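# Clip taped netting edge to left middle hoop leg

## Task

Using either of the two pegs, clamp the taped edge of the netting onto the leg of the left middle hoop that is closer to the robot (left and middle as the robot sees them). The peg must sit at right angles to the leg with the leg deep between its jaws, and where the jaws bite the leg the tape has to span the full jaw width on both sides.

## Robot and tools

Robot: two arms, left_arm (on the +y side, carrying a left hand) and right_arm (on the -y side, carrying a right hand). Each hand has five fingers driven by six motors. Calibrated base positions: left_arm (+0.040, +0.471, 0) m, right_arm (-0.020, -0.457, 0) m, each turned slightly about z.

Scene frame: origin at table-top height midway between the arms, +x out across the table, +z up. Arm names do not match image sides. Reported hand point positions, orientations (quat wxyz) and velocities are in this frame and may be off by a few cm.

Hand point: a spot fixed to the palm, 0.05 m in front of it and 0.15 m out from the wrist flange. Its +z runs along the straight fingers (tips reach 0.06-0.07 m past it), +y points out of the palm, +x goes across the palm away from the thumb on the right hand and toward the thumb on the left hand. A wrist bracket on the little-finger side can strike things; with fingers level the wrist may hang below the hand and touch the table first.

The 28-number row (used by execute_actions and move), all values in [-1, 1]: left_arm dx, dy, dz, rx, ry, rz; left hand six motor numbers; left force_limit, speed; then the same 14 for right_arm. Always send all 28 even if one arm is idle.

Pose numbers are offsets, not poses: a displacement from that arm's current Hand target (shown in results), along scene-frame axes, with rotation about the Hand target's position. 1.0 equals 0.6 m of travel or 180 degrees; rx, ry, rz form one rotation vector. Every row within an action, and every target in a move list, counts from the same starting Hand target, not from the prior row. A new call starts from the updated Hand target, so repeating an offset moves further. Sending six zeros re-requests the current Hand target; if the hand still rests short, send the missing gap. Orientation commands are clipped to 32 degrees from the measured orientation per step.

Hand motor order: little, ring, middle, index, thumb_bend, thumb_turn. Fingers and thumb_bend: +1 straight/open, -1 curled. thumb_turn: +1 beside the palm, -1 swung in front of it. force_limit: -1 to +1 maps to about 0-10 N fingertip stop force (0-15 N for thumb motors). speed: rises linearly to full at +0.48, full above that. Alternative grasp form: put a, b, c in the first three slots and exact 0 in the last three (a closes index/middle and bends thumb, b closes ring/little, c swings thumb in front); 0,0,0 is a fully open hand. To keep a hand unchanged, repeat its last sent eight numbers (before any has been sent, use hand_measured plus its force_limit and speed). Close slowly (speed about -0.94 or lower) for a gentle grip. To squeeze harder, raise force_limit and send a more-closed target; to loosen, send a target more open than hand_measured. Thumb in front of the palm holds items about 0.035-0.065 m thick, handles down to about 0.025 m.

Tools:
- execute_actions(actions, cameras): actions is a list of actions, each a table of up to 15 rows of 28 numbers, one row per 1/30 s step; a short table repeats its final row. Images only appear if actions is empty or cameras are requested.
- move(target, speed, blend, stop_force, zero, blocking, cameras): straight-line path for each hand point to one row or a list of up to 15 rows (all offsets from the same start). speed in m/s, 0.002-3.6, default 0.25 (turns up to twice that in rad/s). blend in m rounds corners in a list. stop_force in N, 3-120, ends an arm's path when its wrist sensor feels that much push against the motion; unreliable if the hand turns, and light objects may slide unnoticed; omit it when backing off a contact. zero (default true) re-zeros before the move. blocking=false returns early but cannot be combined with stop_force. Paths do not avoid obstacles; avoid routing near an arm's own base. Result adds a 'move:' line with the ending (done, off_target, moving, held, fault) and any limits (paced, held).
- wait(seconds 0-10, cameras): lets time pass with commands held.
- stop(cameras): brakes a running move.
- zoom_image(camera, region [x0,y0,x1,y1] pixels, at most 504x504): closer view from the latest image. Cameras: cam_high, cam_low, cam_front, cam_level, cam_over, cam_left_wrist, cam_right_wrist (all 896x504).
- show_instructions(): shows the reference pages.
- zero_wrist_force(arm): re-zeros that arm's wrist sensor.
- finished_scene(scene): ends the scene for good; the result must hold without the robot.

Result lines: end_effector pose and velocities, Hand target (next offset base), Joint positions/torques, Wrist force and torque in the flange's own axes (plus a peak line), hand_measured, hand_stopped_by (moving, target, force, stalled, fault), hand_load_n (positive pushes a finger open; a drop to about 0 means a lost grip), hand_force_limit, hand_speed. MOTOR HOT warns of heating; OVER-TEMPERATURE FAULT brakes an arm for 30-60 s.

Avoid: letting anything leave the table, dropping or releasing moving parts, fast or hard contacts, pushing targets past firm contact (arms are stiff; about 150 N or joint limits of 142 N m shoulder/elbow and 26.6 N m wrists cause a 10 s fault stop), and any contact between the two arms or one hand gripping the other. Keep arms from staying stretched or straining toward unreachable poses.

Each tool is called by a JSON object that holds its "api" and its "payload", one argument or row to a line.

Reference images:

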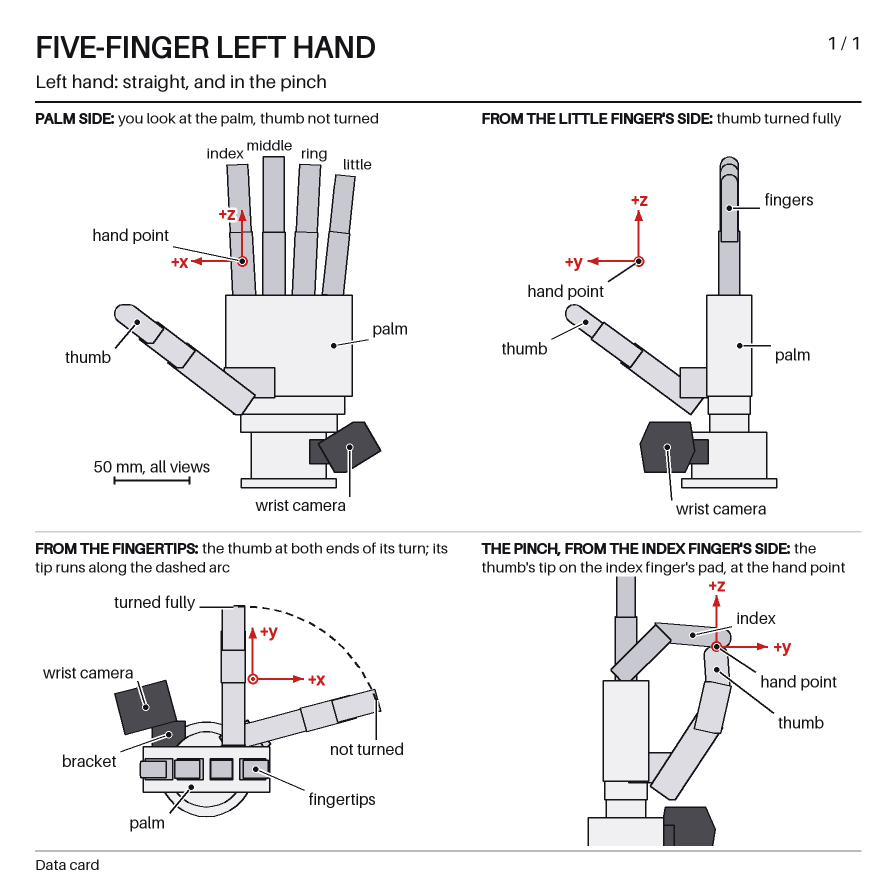

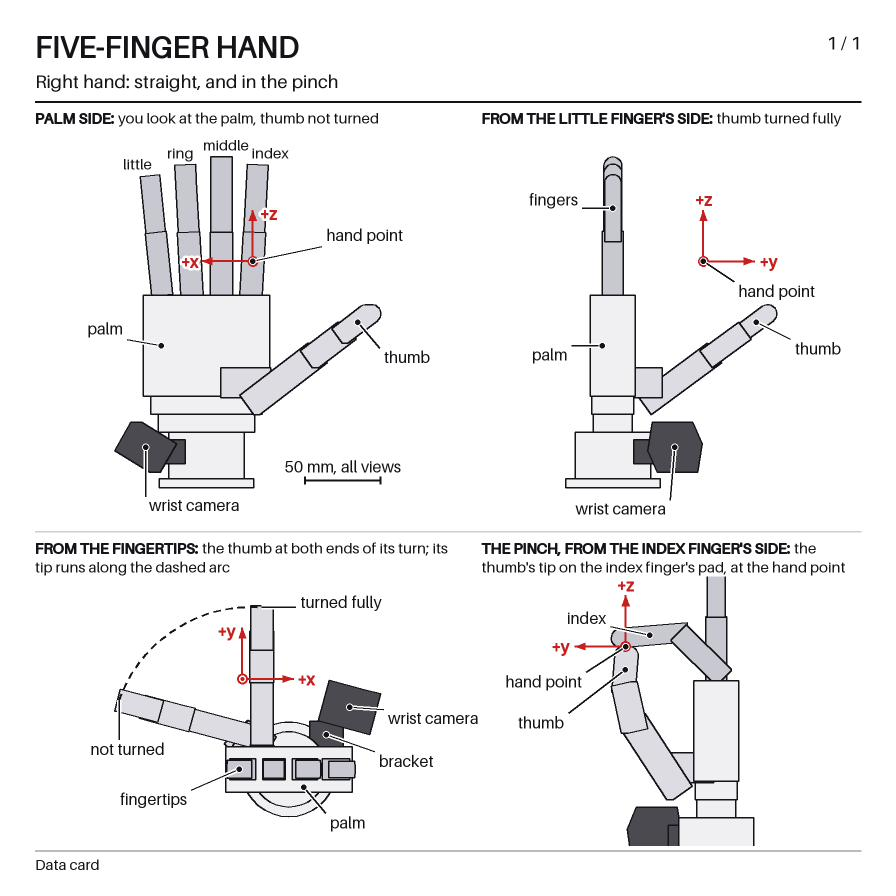

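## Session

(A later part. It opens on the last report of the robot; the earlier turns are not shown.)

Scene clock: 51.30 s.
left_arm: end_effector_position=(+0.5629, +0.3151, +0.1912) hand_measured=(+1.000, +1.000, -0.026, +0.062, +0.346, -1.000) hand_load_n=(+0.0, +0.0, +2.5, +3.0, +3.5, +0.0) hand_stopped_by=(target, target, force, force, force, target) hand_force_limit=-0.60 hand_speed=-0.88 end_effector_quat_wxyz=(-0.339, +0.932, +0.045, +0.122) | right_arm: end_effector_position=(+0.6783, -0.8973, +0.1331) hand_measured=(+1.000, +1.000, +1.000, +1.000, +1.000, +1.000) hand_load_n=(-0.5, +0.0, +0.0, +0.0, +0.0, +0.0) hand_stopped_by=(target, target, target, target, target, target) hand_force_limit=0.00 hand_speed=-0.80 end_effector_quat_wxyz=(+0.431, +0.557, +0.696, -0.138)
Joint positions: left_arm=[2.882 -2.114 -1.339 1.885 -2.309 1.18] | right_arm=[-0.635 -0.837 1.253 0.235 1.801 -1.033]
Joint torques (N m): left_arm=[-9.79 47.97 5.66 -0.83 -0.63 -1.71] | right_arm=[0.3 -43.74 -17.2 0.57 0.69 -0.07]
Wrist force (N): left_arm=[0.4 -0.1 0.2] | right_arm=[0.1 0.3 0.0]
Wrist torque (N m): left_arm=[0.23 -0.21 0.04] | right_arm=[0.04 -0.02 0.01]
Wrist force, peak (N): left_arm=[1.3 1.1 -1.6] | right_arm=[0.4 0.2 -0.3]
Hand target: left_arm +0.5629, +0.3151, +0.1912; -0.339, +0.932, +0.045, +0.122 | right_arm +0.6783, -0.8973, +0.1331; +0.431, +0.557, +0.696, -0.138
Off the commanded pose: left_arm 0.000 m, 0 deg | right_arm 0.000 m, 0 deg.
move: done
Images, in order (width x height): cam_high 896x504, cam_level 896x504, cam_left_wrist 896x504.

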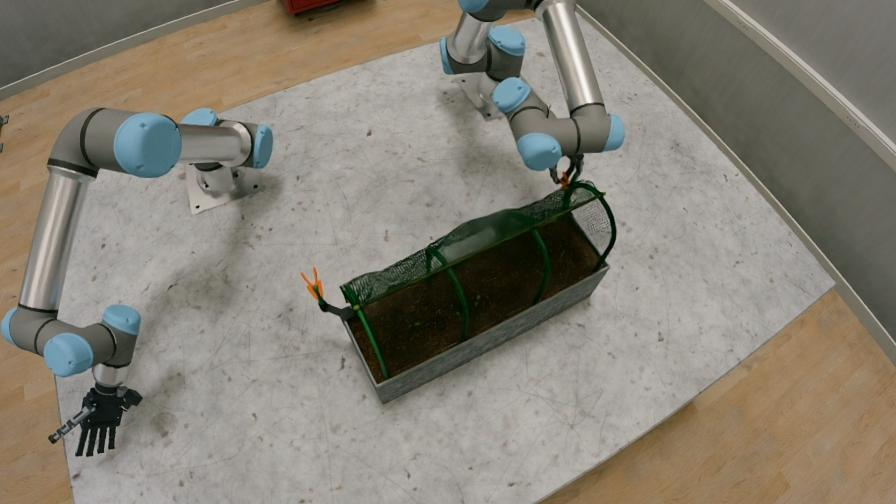

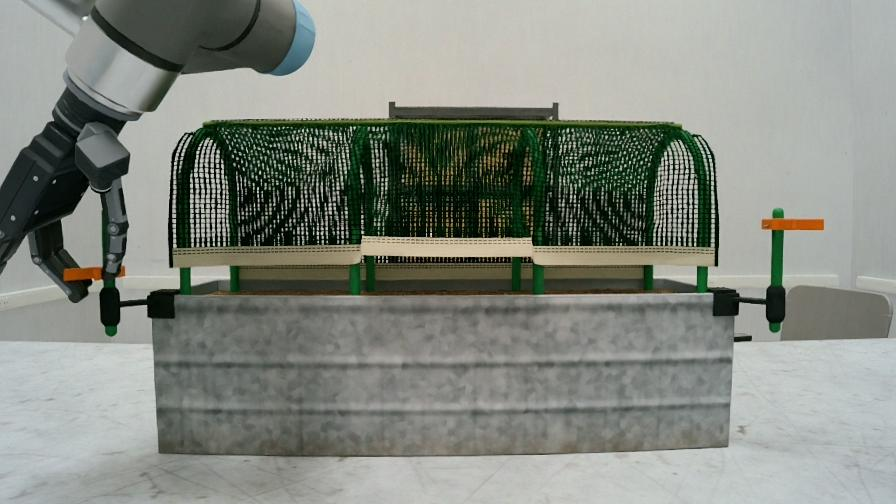

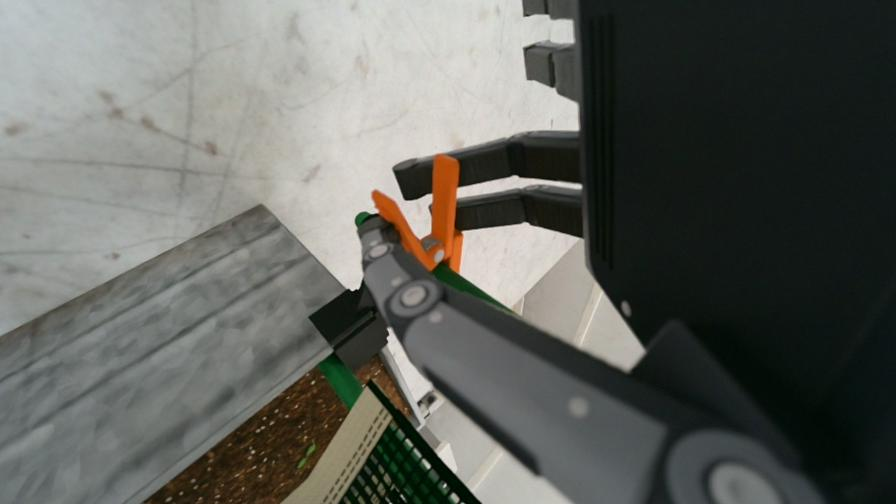

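{"api": "move", "payload": {
  "target": [
    [0,0,0,0,0,0, 1,1,0.45,0.45,0.4,-1, -0.6, -0.5, 0,0,0,0,0,0, 0,0,0,0,0,0, 0, -0.8],
    [0,-0.0217,0,0,0,0, 1,1,0.45,0.45,0.4,-1, -0.6, -0.5, 0,0,0,0,0,0, 0,0,0,0,0,0, 0, -0.8]
  ],
  "speed": 0.05,
  "cameras": ["cam_level", "cam_left_wrist"]
}}

{"api": "zoom_image", "payload": {
  "camera": "cam_left_wrist",
  "region": [300, 120, 620, 420]
}}

{"api": "zoom_image", "payload": {
  "camera": "cam_level",
  "region": [0, 180, 160, 340]
}}

Scene clock: 54.13 s.
left_arm: end_effector_position=(+0.5629, +0.3022, +0.1912) hand_measured=(+1.000, +1.000, +0.450, +0.450, +0.400, -1.000) hand_load_n=(+0.0, +0.0, +0.0, +0.0, +0.0, +0.0) hand_stopped_by=(target, target, target, target, target, target) hand_force_limit=-0.60 hand_speed=-0.50 end_effector_quat_wxyz=(-0.339, +0.932, +0.045, +0.122) | right_arm: end_effector_position=(+0.6783, -0.8973, +0.1331) hand_measured=(+1.000, +1.000, +1.000, +1.000, +1.000, +1.000) hand_load_n=(+0.0, +0.0, +0.0, +0.0, +0.0, +0.0) hand_stopped_by=(target, target, target, target, target, target) hand_force_limit=0.00 hand_speed=-0.80 end_effector_quat_wxyz=(+0.431, +0.557, +0.696, -0.138)
Joint positions: left_arm=[2.858 -2.133 -1.316 1.858 -2.309 1.147] | right_arm=[-0.635 -0.837 1.253 0.235 1.801 -1.033]
Joint torques (N m): left_arm=[-13.91 31.56 29.1 -3.94 0.81 -1.73] | right_arm=[-0.1 -44.24 -17.46 0.58 0.7 -0.12]
Wrist force (N): left_arm=[0.9 0.8 -1.6] | right_arm=[0.4 0.1 0.0]
Wrist torque (N m): left_arm=[0.23 -0.16 0.04] | right_arm=[0.03 -0.06 0.03]
Wrist force, peak (N): left_arm=[1.3 1.0 -1.6] | right_arm=[0.2 0.5 0.2]
Hand target: left_arm +0.5629, +0.3021, +0.1912; -0.339, +0.932, +0.045, +0.122 | right_arm +0.6783, -0.8973, +0.1331; +0.431, +0.557, +0.696, -0.138
Off the commanded pose: left_arm 0.000 m, 0 deg | right_arm 0.000 m, 0 deg.
move: done
Images, in order (width x height): cam_level 896x504, cam_left_wrist 896x504.

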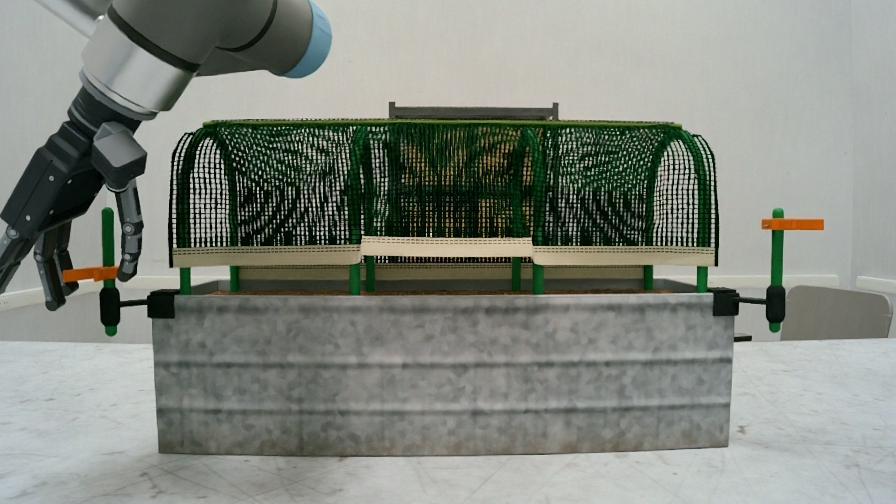

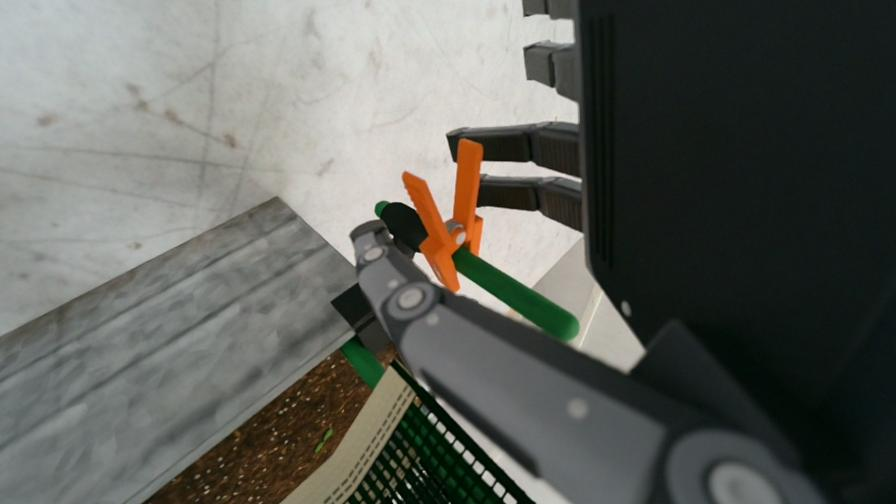

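Scaled by 1.575 from the camera's 896x504 image, which has a finer 1280x720 frame.

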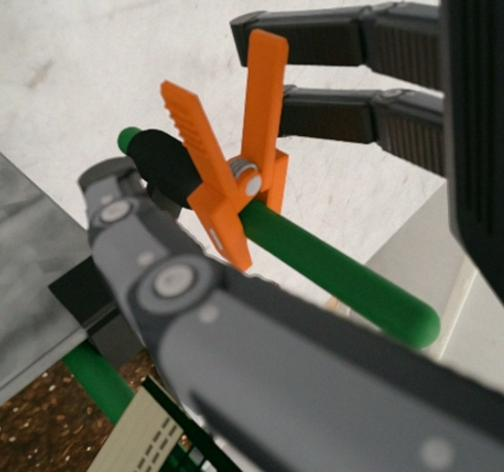

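Scaled by 3.150 from the camera's 896x504 image, which has a finer 1280x720 frame.

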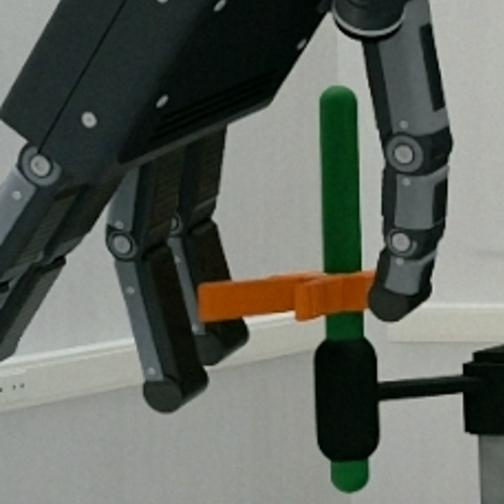

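{"api": "move", "payload": {
  "target": [0,0,0,0,0,0, 1,1,0.1,0.1,0.1,-1, -0.6, -0.85, 0,0,0,0,0,0, 0,0,0,0,0,0, 0, -0.8],
  "speed": 0.05,
  "cameras": ["cam_level", "cam_left_wrist"]
}}

{"api": "zoom_image", "payload": {
  "camera": "cam_left_wrist",
  "region": [300, 120, 620, 420]
}}

{"api": "zoom_image", "payload": {
  "camera": "cam_level",
  "region": [0, 180, 160, 340]
}}

Scene clock: 55.53 s.
left_arm: end_effector_position=(+0.5629, +0.3021, +0.1912) hand_measured=(+1.000, +1.000, +0.100, +0.202, +0.230, -1.000) hand_load_n=(+0.0, +0.0, +0.5, +7.0, +3.0, +0.0) hand_stopped_by=(target, target, target, force, force, target) hand_force_limit=-0.60 hand_speed=-0.85 end_effector_quat_wxyz=(-0.339, +0.932, +0.045, +0.122) | right_arm: end_effector_position=(+0.6783, -0.8973, +0.1331) hand_measured=(+1.000, +1.000, +1.000, +1.000, +1.000, +1.000) hand_load_n=(+0.0, +0.0, +0.0, +0.0, +0.0, +0.5) hand_stopped_by=(target, target, target, target, target, target) hand_force_limit=0.00 hand_speed=-0.80 end_effector_quat_wxyz=(+0.431, +0.557, +0.696, -0.138)
Joint positions: left_arm=[2.858 -2.133 -1.316 1.858 -2.309 1.147] | right_arm=[-0.635 -0.837 1.253 0.235 1.801 -1.033]
Joint torques (N m): left_arm=[-9.29 34.23 28.85 -2.67 -0.08 -1.58] | right_arm=[0.82 -43.83 -17.51 0.53 0.62 -0.02]
Wrist force (N): left_arm=[1.5 -1.0 1.3] | right_arm=[0.0 0.0 0.2]
Wrist torque (N m): left_arm=[0.23 -0.20 0.00] | right_arm=[0.00 0.00 0.00]
Wrist force, peak (N): left_arm=[1.6 -0.8 1.6] | right_arm=[0.4 0.4 -0.2]
Hand target: left_arm +0.5629, +0.3021, +0.1912; -0.339, +0.932, +0.045, +0.122 | right_arm +0.6783, -0.8973, +0.1331; +0.431, +0.557, +0.696, -0.138
Off the commanded pose: left_arm 0.000 m, 0 deg | right_arm 0.000 m, 0 deg.
move: done
Images, in order (width x height): cam_level 896x504, cam_left_wrist 896x504.

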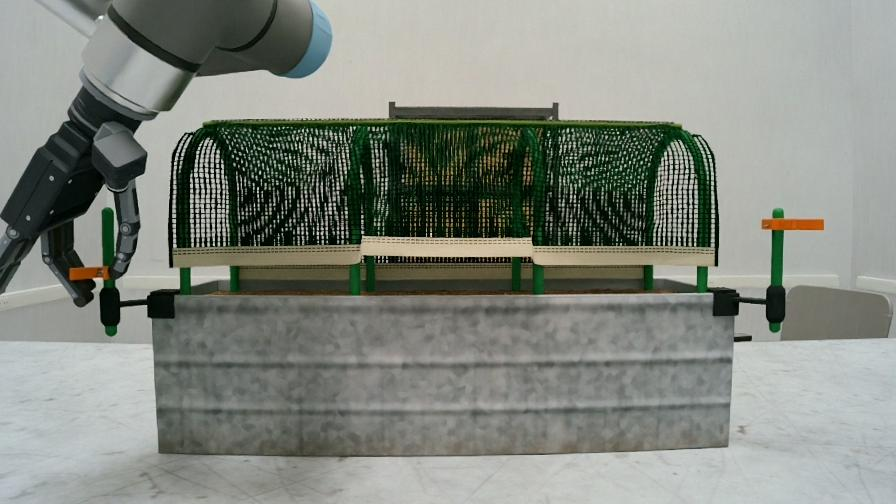

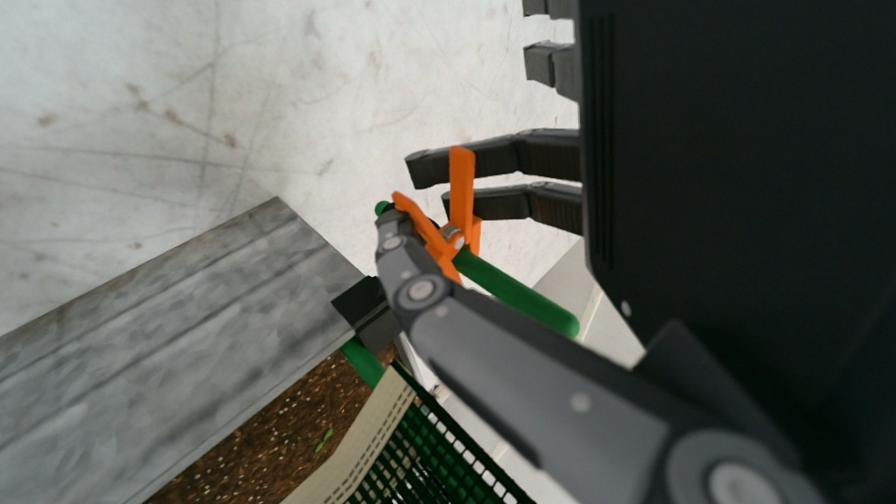

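Scaled by 1.575 from the camera's 896x504 image, which has a finer 1280x720 frame.

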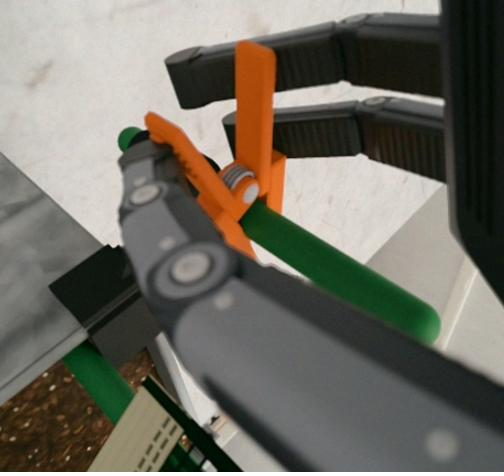

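Scaled by 3.150 from the camera's 896x504 image, which has a finer 1280x720 frame.

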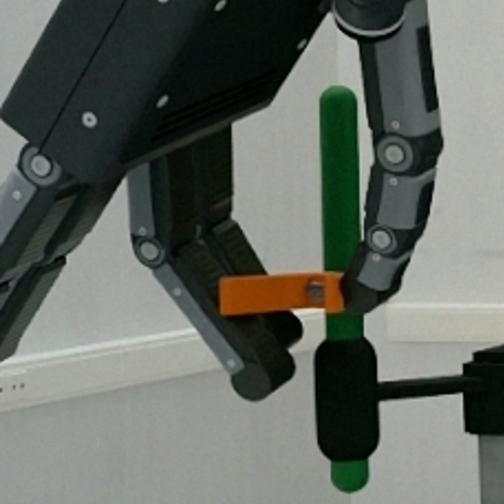

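{"api": "execute_actions", "payload": {
  "actions": []
}}

Scene clock: 56.40 s.
left_arm: end_effector_position=(+0.5629, +0.3021, +0.1912) hand_measured=(+1.000, +1.000, +0.100, +0.202, +0.230, -1.000) hand_load_n=(+0.0, +0.0, +0.5, +7.0, +2.5, +0.0) hand_stopped_by=(target, target, target, force, force, target) hand_force_limit=-0.60 hand_speed=-0.85 end_effector_quat_wxyz=(-0.339, +0.932, +0.045, +0.122) | right_arm: end_effector_position=(+0.6783, -0.8973, +0.1331) hand_measured=(+1.000, +1.000, +1.000, +1.000, +1.000, +1.000) hand_load_n=(+0.0, +0.0, +0.0, +0.0, +0.0, +0.0) hand_stopped_by=(target, target, target, target, target, target) hand_force_limit=0.00 hand_speed=-0.80 end_effector_quat_wxyz=(+0.431, +0.557, +0.696, -0.138)
Joint positions: left_arm=[2.858 -2.133 -1.316 1.858 -2.309 1.147] | right_arm=[-0.635 -0.837 1.253 0.235 1.801 -1.033]
Joint velocities: within noise
Joint torques (N m): left_arm=[-9.1 36.82 28.95 -0.68 -0.7 -0.82] | right_arm=[0.27 -43.95 -17.08 0.57 0.63 -0.05]
Wrist force (N): left_arm=[1.5 -0.8 1.5] | right_arm=[0.2 0.2 0.0]
Wrist torque (N m): left_arm=[0.25 -0.20 0.00] | right_arm=[0.03 -0.04 0.02]
Wrist force, peak (N): left_arm=[1.8 -1.1 1.5] | right_arm=[0.1 0.5 -0.3]
Hand target: left_arm +0.5629, +0.3021, +0.1912; -0.339, +0.932, +0.045, +0.122 | right_arm +0.6783, -0.8973, +0.1331; +0.431, +0.557, +0.696, -0.138
Off the commanded pose: left_arm 0.000 m, 0 deg | right_arm 0.000 m, 0 deg.

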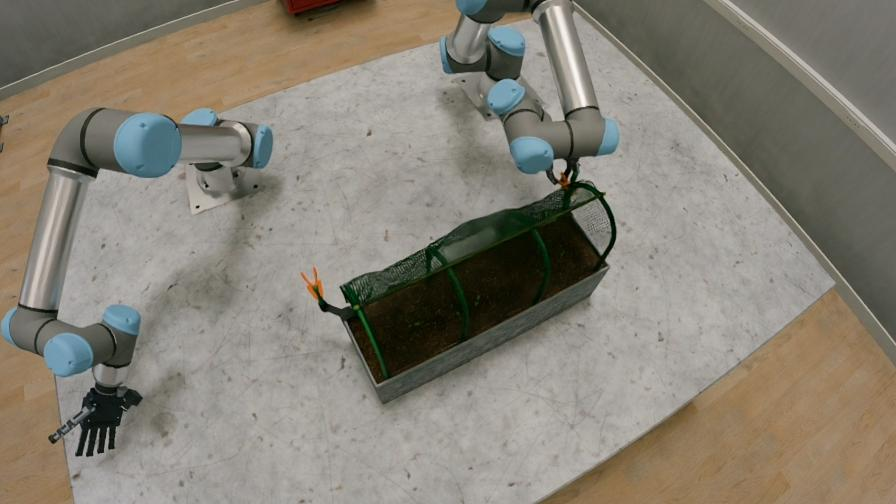

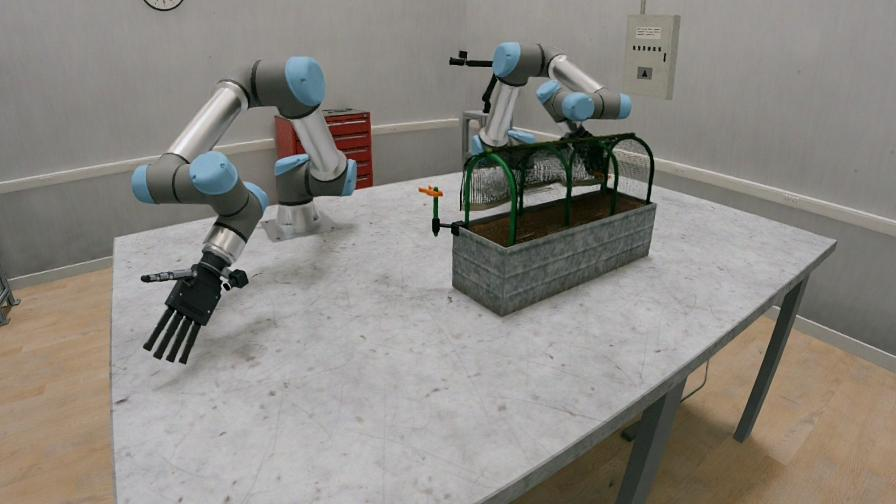

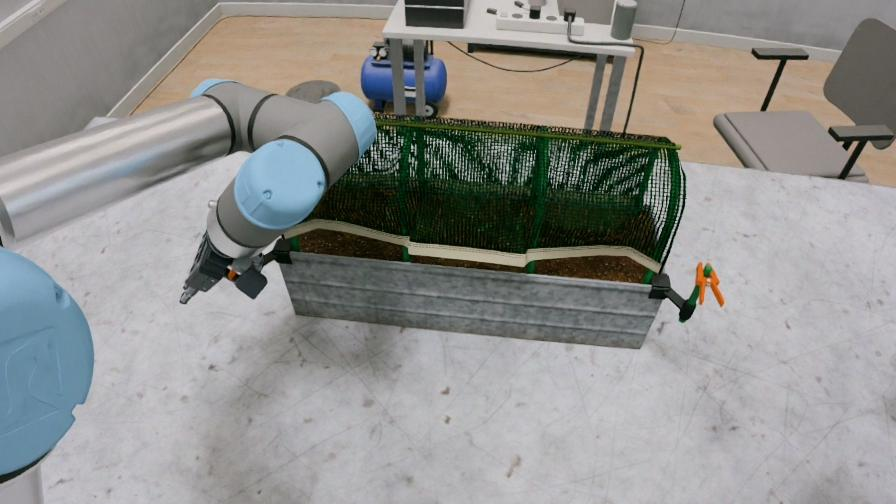

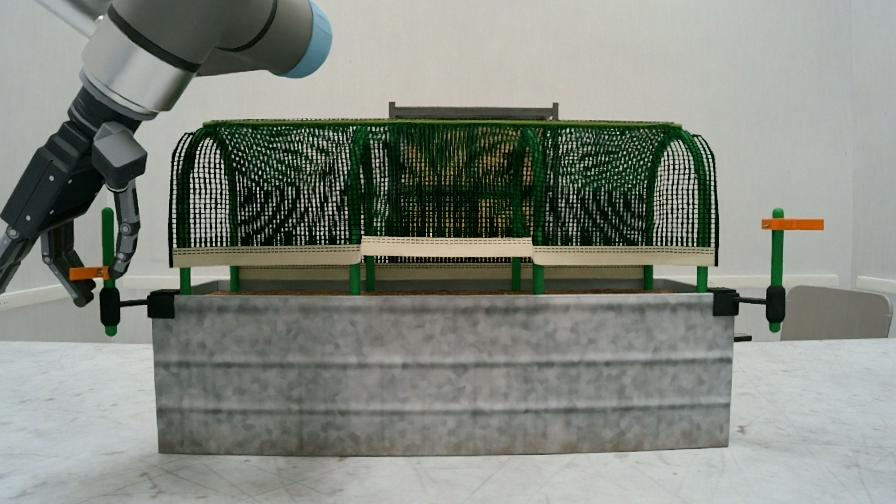

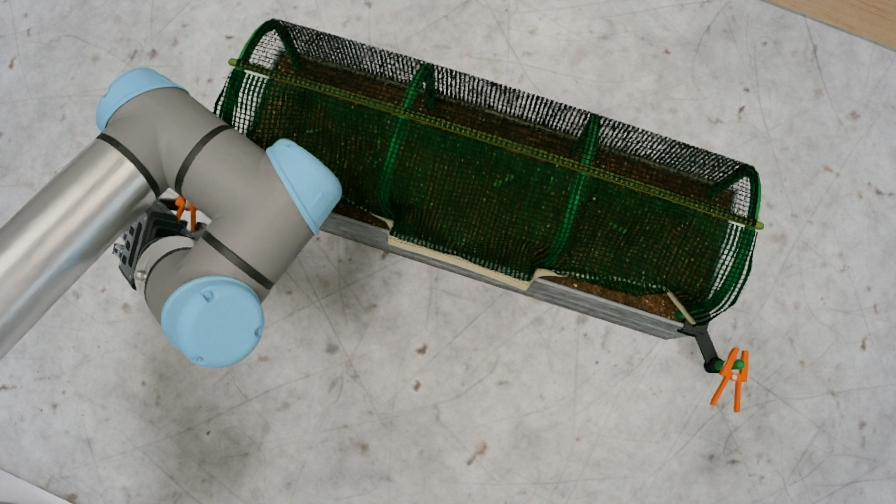

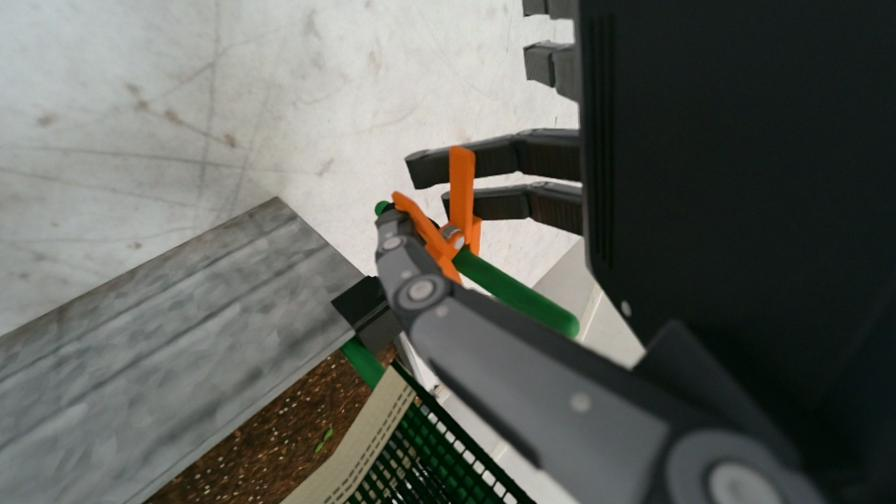

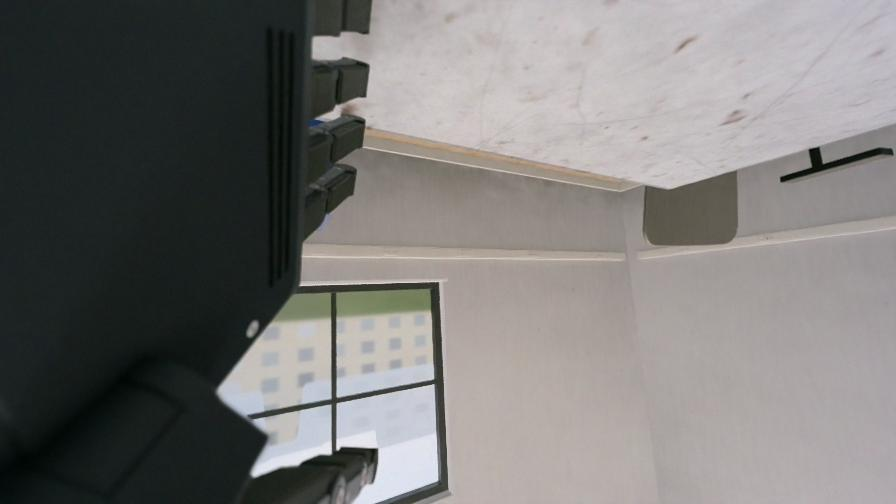

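{"api": "zoom_image", "payload": {
  "camera": "cam_left_wrist",
  "region": [340, 120, 620, 360]
}}

{"api": "zoom_image", "payload": {
  "camera": "cam_level",
  "region": [40, 220, 180, 340]
}}

{"api": "zoom_image", "payload": {
  "camera": "cam_level",
  "region": [300, 210, 440, 310]
}}

{"api": "zoom_image", "payload": {
  "camera": "cam_high",
  "region": [520, 130, 620, 220]
}}

Scaled by 1.800 from the camera's 896x504 image, which has a finer 1280x720 frame.

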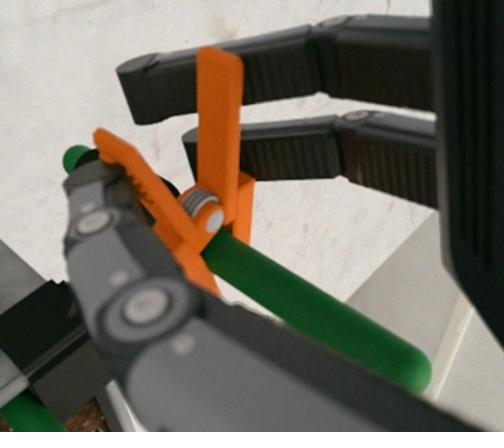

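Scaled by 3.600 from the camera's 896x504 image, which has a finer 1280x720 frame.

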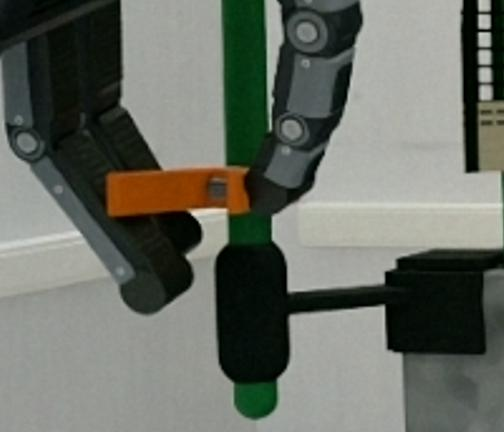

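Scaled by 3.600 from the camera's 896x504 image, which has a finer 1280x720 frame.

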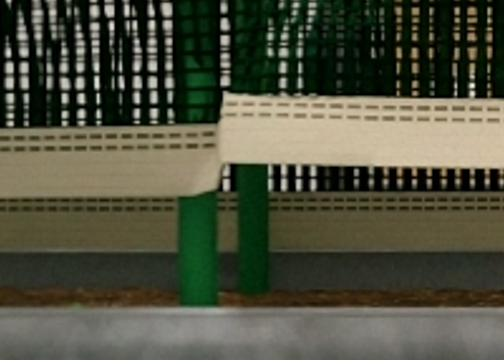

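Scaled by 5.040 from the camera's 896x504 image, which has a finer 1280x720 frame.

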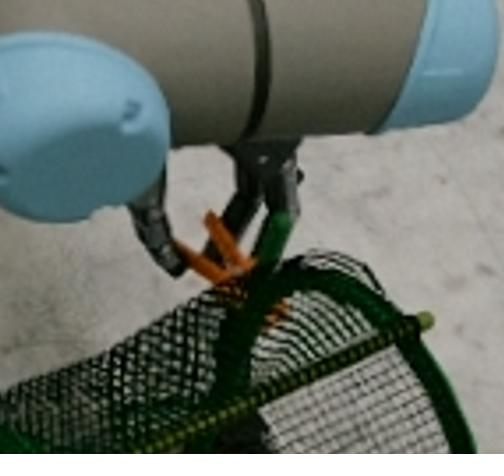

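{"api": "move", "payload": {
  "target": [0,0,0,0,0,0, 1,1,-0.1,0.1,0.1,-1, 0.0,-0.88, 0,0,0,0,0,0, 0,0,0,0,0,0, 0,-0.8],
  "cameras": ["cam_left_wrist","cam_level","cam_high"]
}}

{"api": "zoom_image", "payload": {
  "camera": "cam_left_wrist",
  "region": [340, 120, 620, 360]
}}

{"api": "zoom_image", "payload": {
  "camera": "cam_level",
  "region": [40, 220, 180, 340]
}}

{"api": "zoom_image", "payload": {
  "camera": "cam_high",
  "region": [520, 130, 620, 220]
}}

Scene clock: 59.00 s.
left_arm: end_effector_position=(+0.5629, +0.3021, +0.1912) hand_measured=(+1.000, +1.000, +0.058, +0.202, +0.232, -1.000) hand_load_n=(+0.0, +0.0, +5.5, +5.0, +5.0, +1.5) hand_stopped_by=(target, target, force, force, force, target) hand_force_limit=0.00 hand_speed=-0.88 end_effector_quat_wxyz=(-0.339, +0.932, +0.045, +0.122) | right_arm: end_effector_position=(+0.6783, -0.8973, +0.1331) hand_measured=(+1.000, +1.000, +1.000, +1.000, +1.000, +1.000) hand_load_n=(+0.0, +0.0, +0.0, +0.0, +0.0, +0.0) hand_stopped_by=(target, target, target, target, target, target) hand_force_limit=0.00 hand_speed=-0.80 end_effector_quat_wxyz=(+0.431, +0.557, +0.696, -0.138)
Joint positions: left_arm=[2.858 -2.133 -1.316 1.858 -2.309 1.147] | right_arm=[-0.635 -0.837 1.253 0.235 1.801 -1.033]
Joint torques (N m): left_arm=[-8.85 45.74 29.38 -0.75 -1.52 0.65] | right_arm=[0.08 -43.78 -17.43 0.55 0.71 -0.08]
Wrist force (N): left_arm=[0.9 -2.2 1.9] | right_arm=[0.4 0.2 -0.1]
Wrist torque (N m): left_arm=[0.19 -0.24 0.00] | right_arm=[0.03 -0.06 0.02]
Wrist force, peak (N): left_arm=[0.9 -2.2 1.9] | right_arm=[0.4 0.3 0.1]
Hand target: left_arm +0.5629, +0.3021, +0.1912; -0.339, +0.932, +0.045, +0.122 | right_arm +0.6783, -0.8973, +0.1331; +0.431, +0.557, +0.696, -0.138
Off the commanded pose: left_arm 0.000 m, 0 deg | right_arm 0.000 m, 0 deg.
move: done
Images, in order (width x height): cam_high 896x504, cam_level 896x504, cam_left_wrist 896x504.

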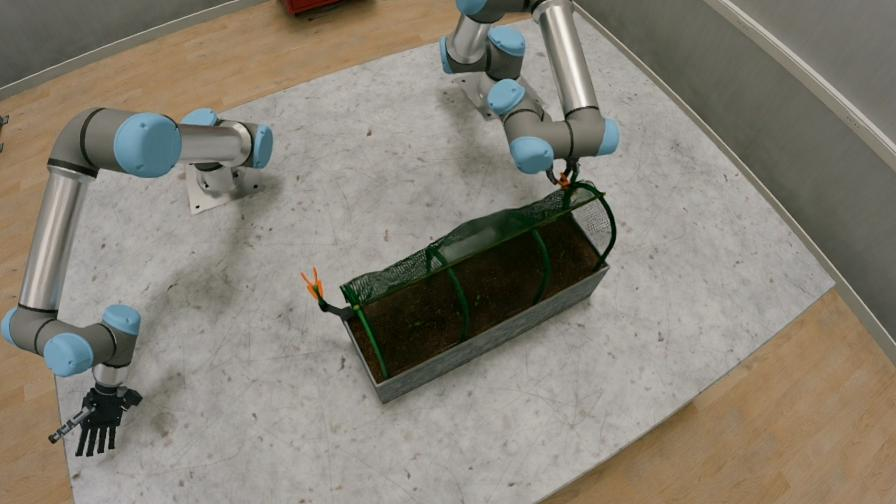

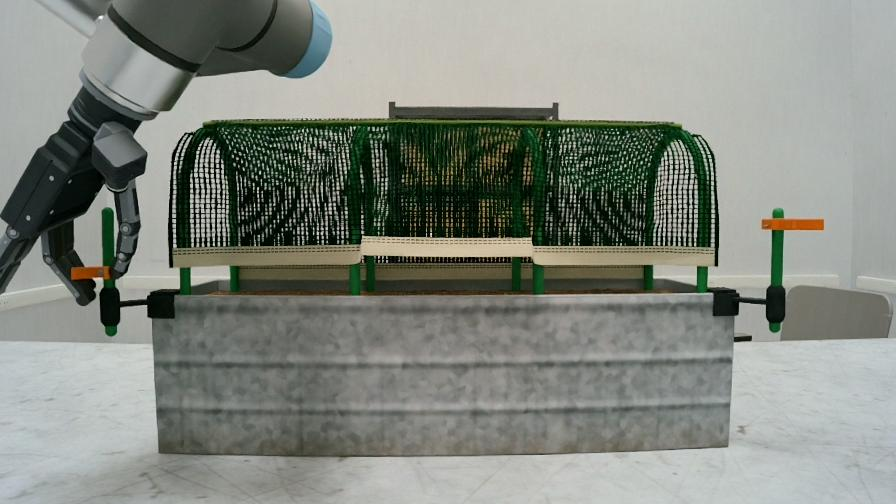

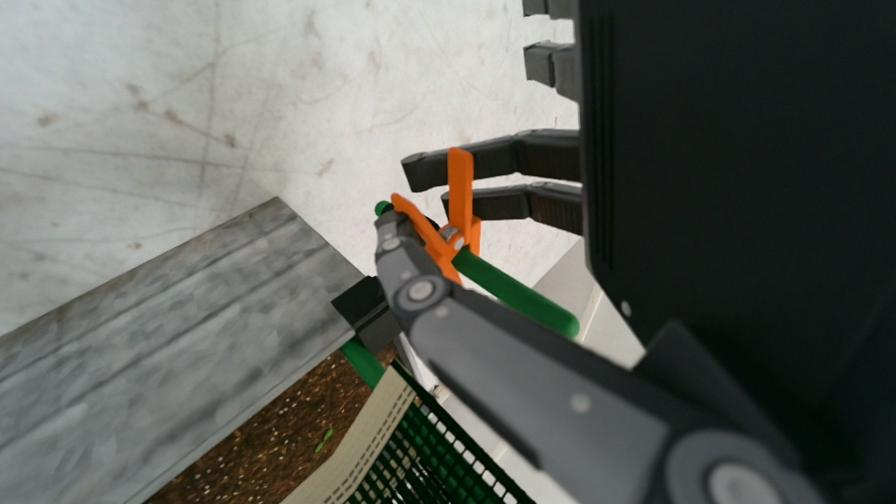

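Scaled by 1.800 from the camera's 896x504 image, which has a finer 1280x720 frame.

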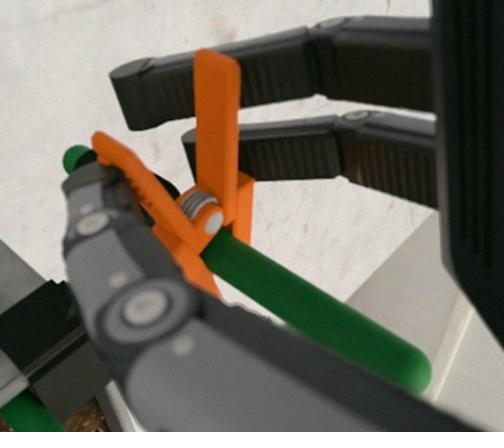

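Scaled by 3.600 from the camera's 896x504 image, which has a finer 1280x720 frame.

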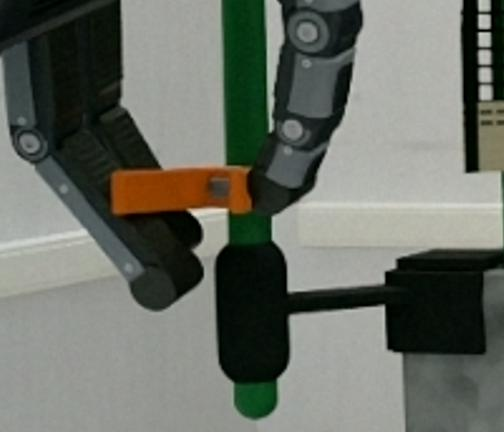

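Scaled by 5.040 from the camera's 896x504 image, which has a finer 1280x720 frame.

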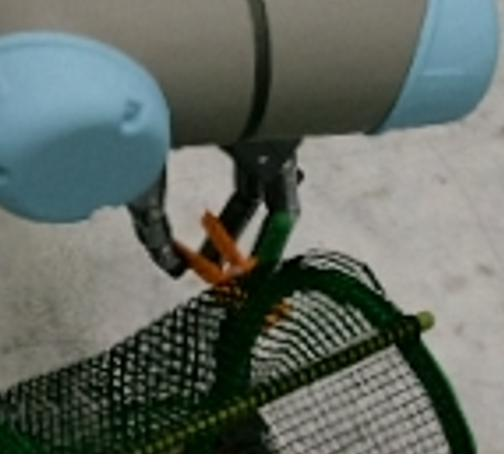

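{"api": "move", "payload": {
  "target": [0,0,0,0,0,0, 1,1,-0.2,0.08,0.05,-1, 0.4,-0.9, 0,0,0,0,0,0, 0,0,0,0,0,0, 0,-0.8],
  "cameras": ["cam_left_wrist","cam_level","cam_high"]
}}

{"api": "zoom_image", "payload": {
  "camera": "cam_left_wrist",
  "region": [340, 120, 620, 360]
}}

{"api": "zoom_image", "payload": {
  "camera": "cam_level",
  "region": [40, 220, 180, 340]
}}

{"api": "zoom_image", "payload": {
  "camera": "cam_high",
  "region": [520, 130, 620, 220]
}}

Scene clock: 59.77 s.
left_arm: end_effector_position=(+0.5629, +0.3021, +0.1912) hand_measured=(+1.000, +1.000, +0.042, +0.196, +0.200, -1.000) hand_load_n=(+0.0, +0.0, +9.0, +7.5, +10.0, +1.5) hand_stopped_by=(target, target, force, force, force, target) hand_force_limit=0.40 hand_speed=-0.90 end_effector_quat_wxyz=(-0.339, +0.932, +0.045, +0.122) | right_arm: end_effector_position=(+0.6783, -0.8973, +0.1331) hand_measured=(+1.000, +1.000, +1.000, +1.000, +1.000, +1.000) hand_load_n=(+0.0, +0.0, +0.0, +0.0, +0.0, +0.0) hand_stopped_by=(target, target, target, target, target, target) hand_force_limit=0.00 hand_speed=-0.80 end_effector_quat_wxyz=(+0.431, +0.557, +0.696, -0.138)
Joint positions: left_arm=[2.858 -2.133 -1.316 1.858 -2.309 1.147] | right_arm=[-0.635 -0.837 1.253 0.235 1.801 -1.033]
Joint torques (N m): left_arm=[-9.33 45.39 29.64 -0.63 -0.43 1.16] | right_arm=[0.34 -43.57 -17.66 0.58 0.69 -0.11]
Wrist force (N): left_arm=[0.4 -3.1 2.5] | right_arm=[0.1 0.3 0.0]
Wrist torque (N m): left_arm=[0.22 -0.26 -0.02] | right_arm=[0.05 -0.02 0.01]
Wrist force, peak (N): left_arm=[0.5 -3.9 3.5] | right_arm=[0.3 0.4 -0.3]
Hand target: left_arm +0.5629, +0.3021, +0.1912; -0.339, +0.932, +0.045, +0.122 | right_arm +0.6783, -0.8973, +0.1331; +0.431, +0.557, +0.696, -0.138
Off the commanded pose: left_arm 0.000 m, 0 deg | right_arm 0.000 m, 0 deg.
move: done
Images, in order (width x height): cam_high 896x504, cam_level 896x504, cam_left_wrist 896x504.

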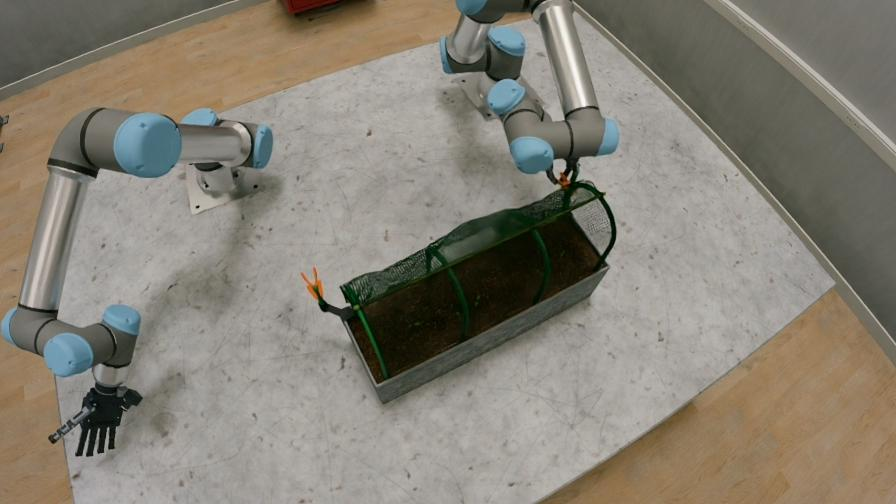

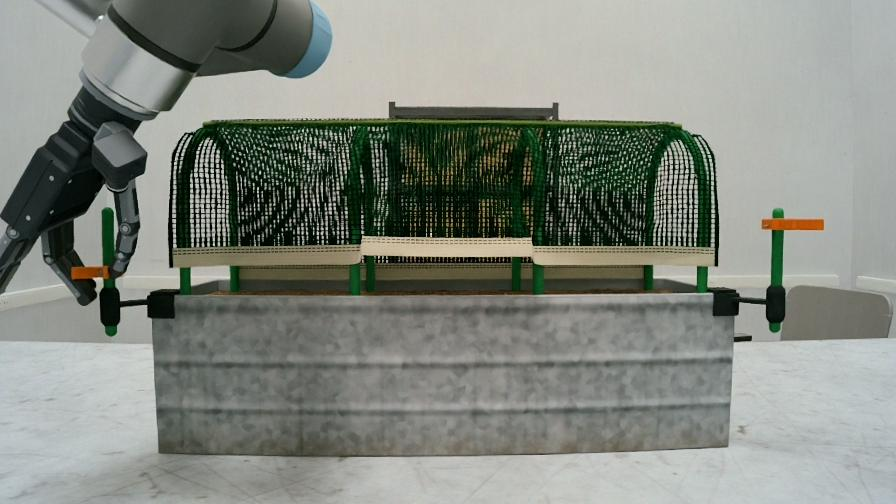

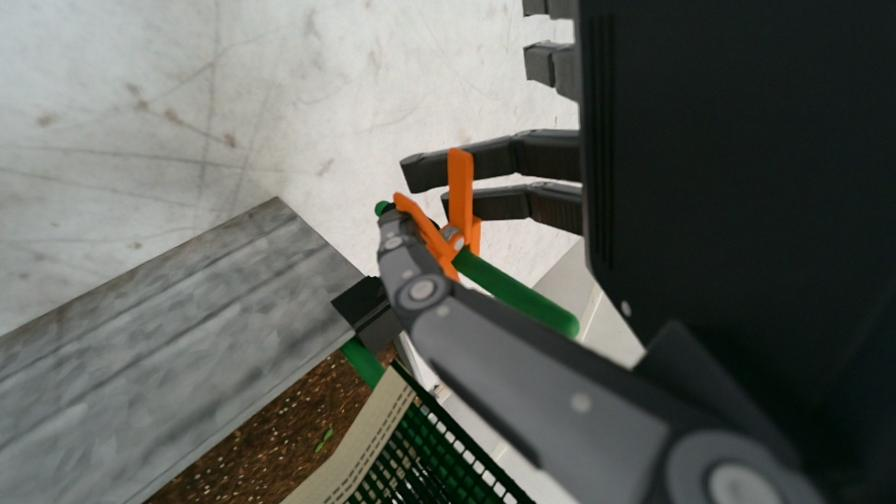

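Scaled by 1.800 from the camera's 896x504 image, which has a finer 1280x720 frame.

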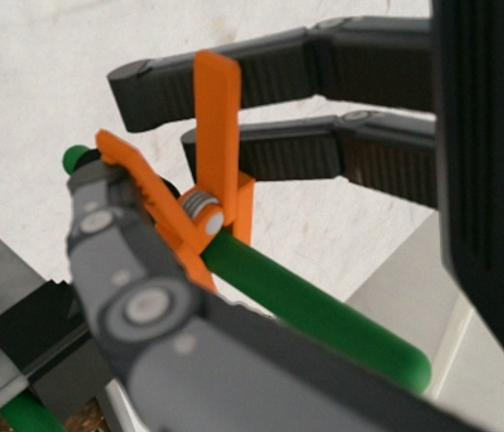

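Scaled by 3.600 from the camera's 896x504 image, which has a finer 1280x720 frame.

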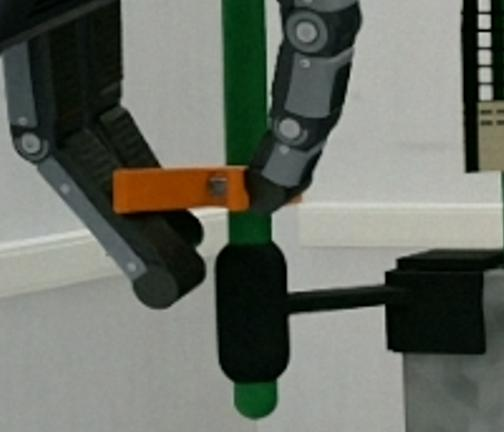

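Scaled by 5.040 from the camera's 896x504 image, which has a finer 1280x720 frame.

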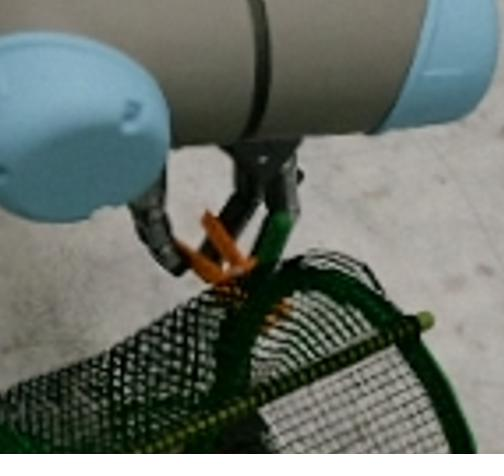

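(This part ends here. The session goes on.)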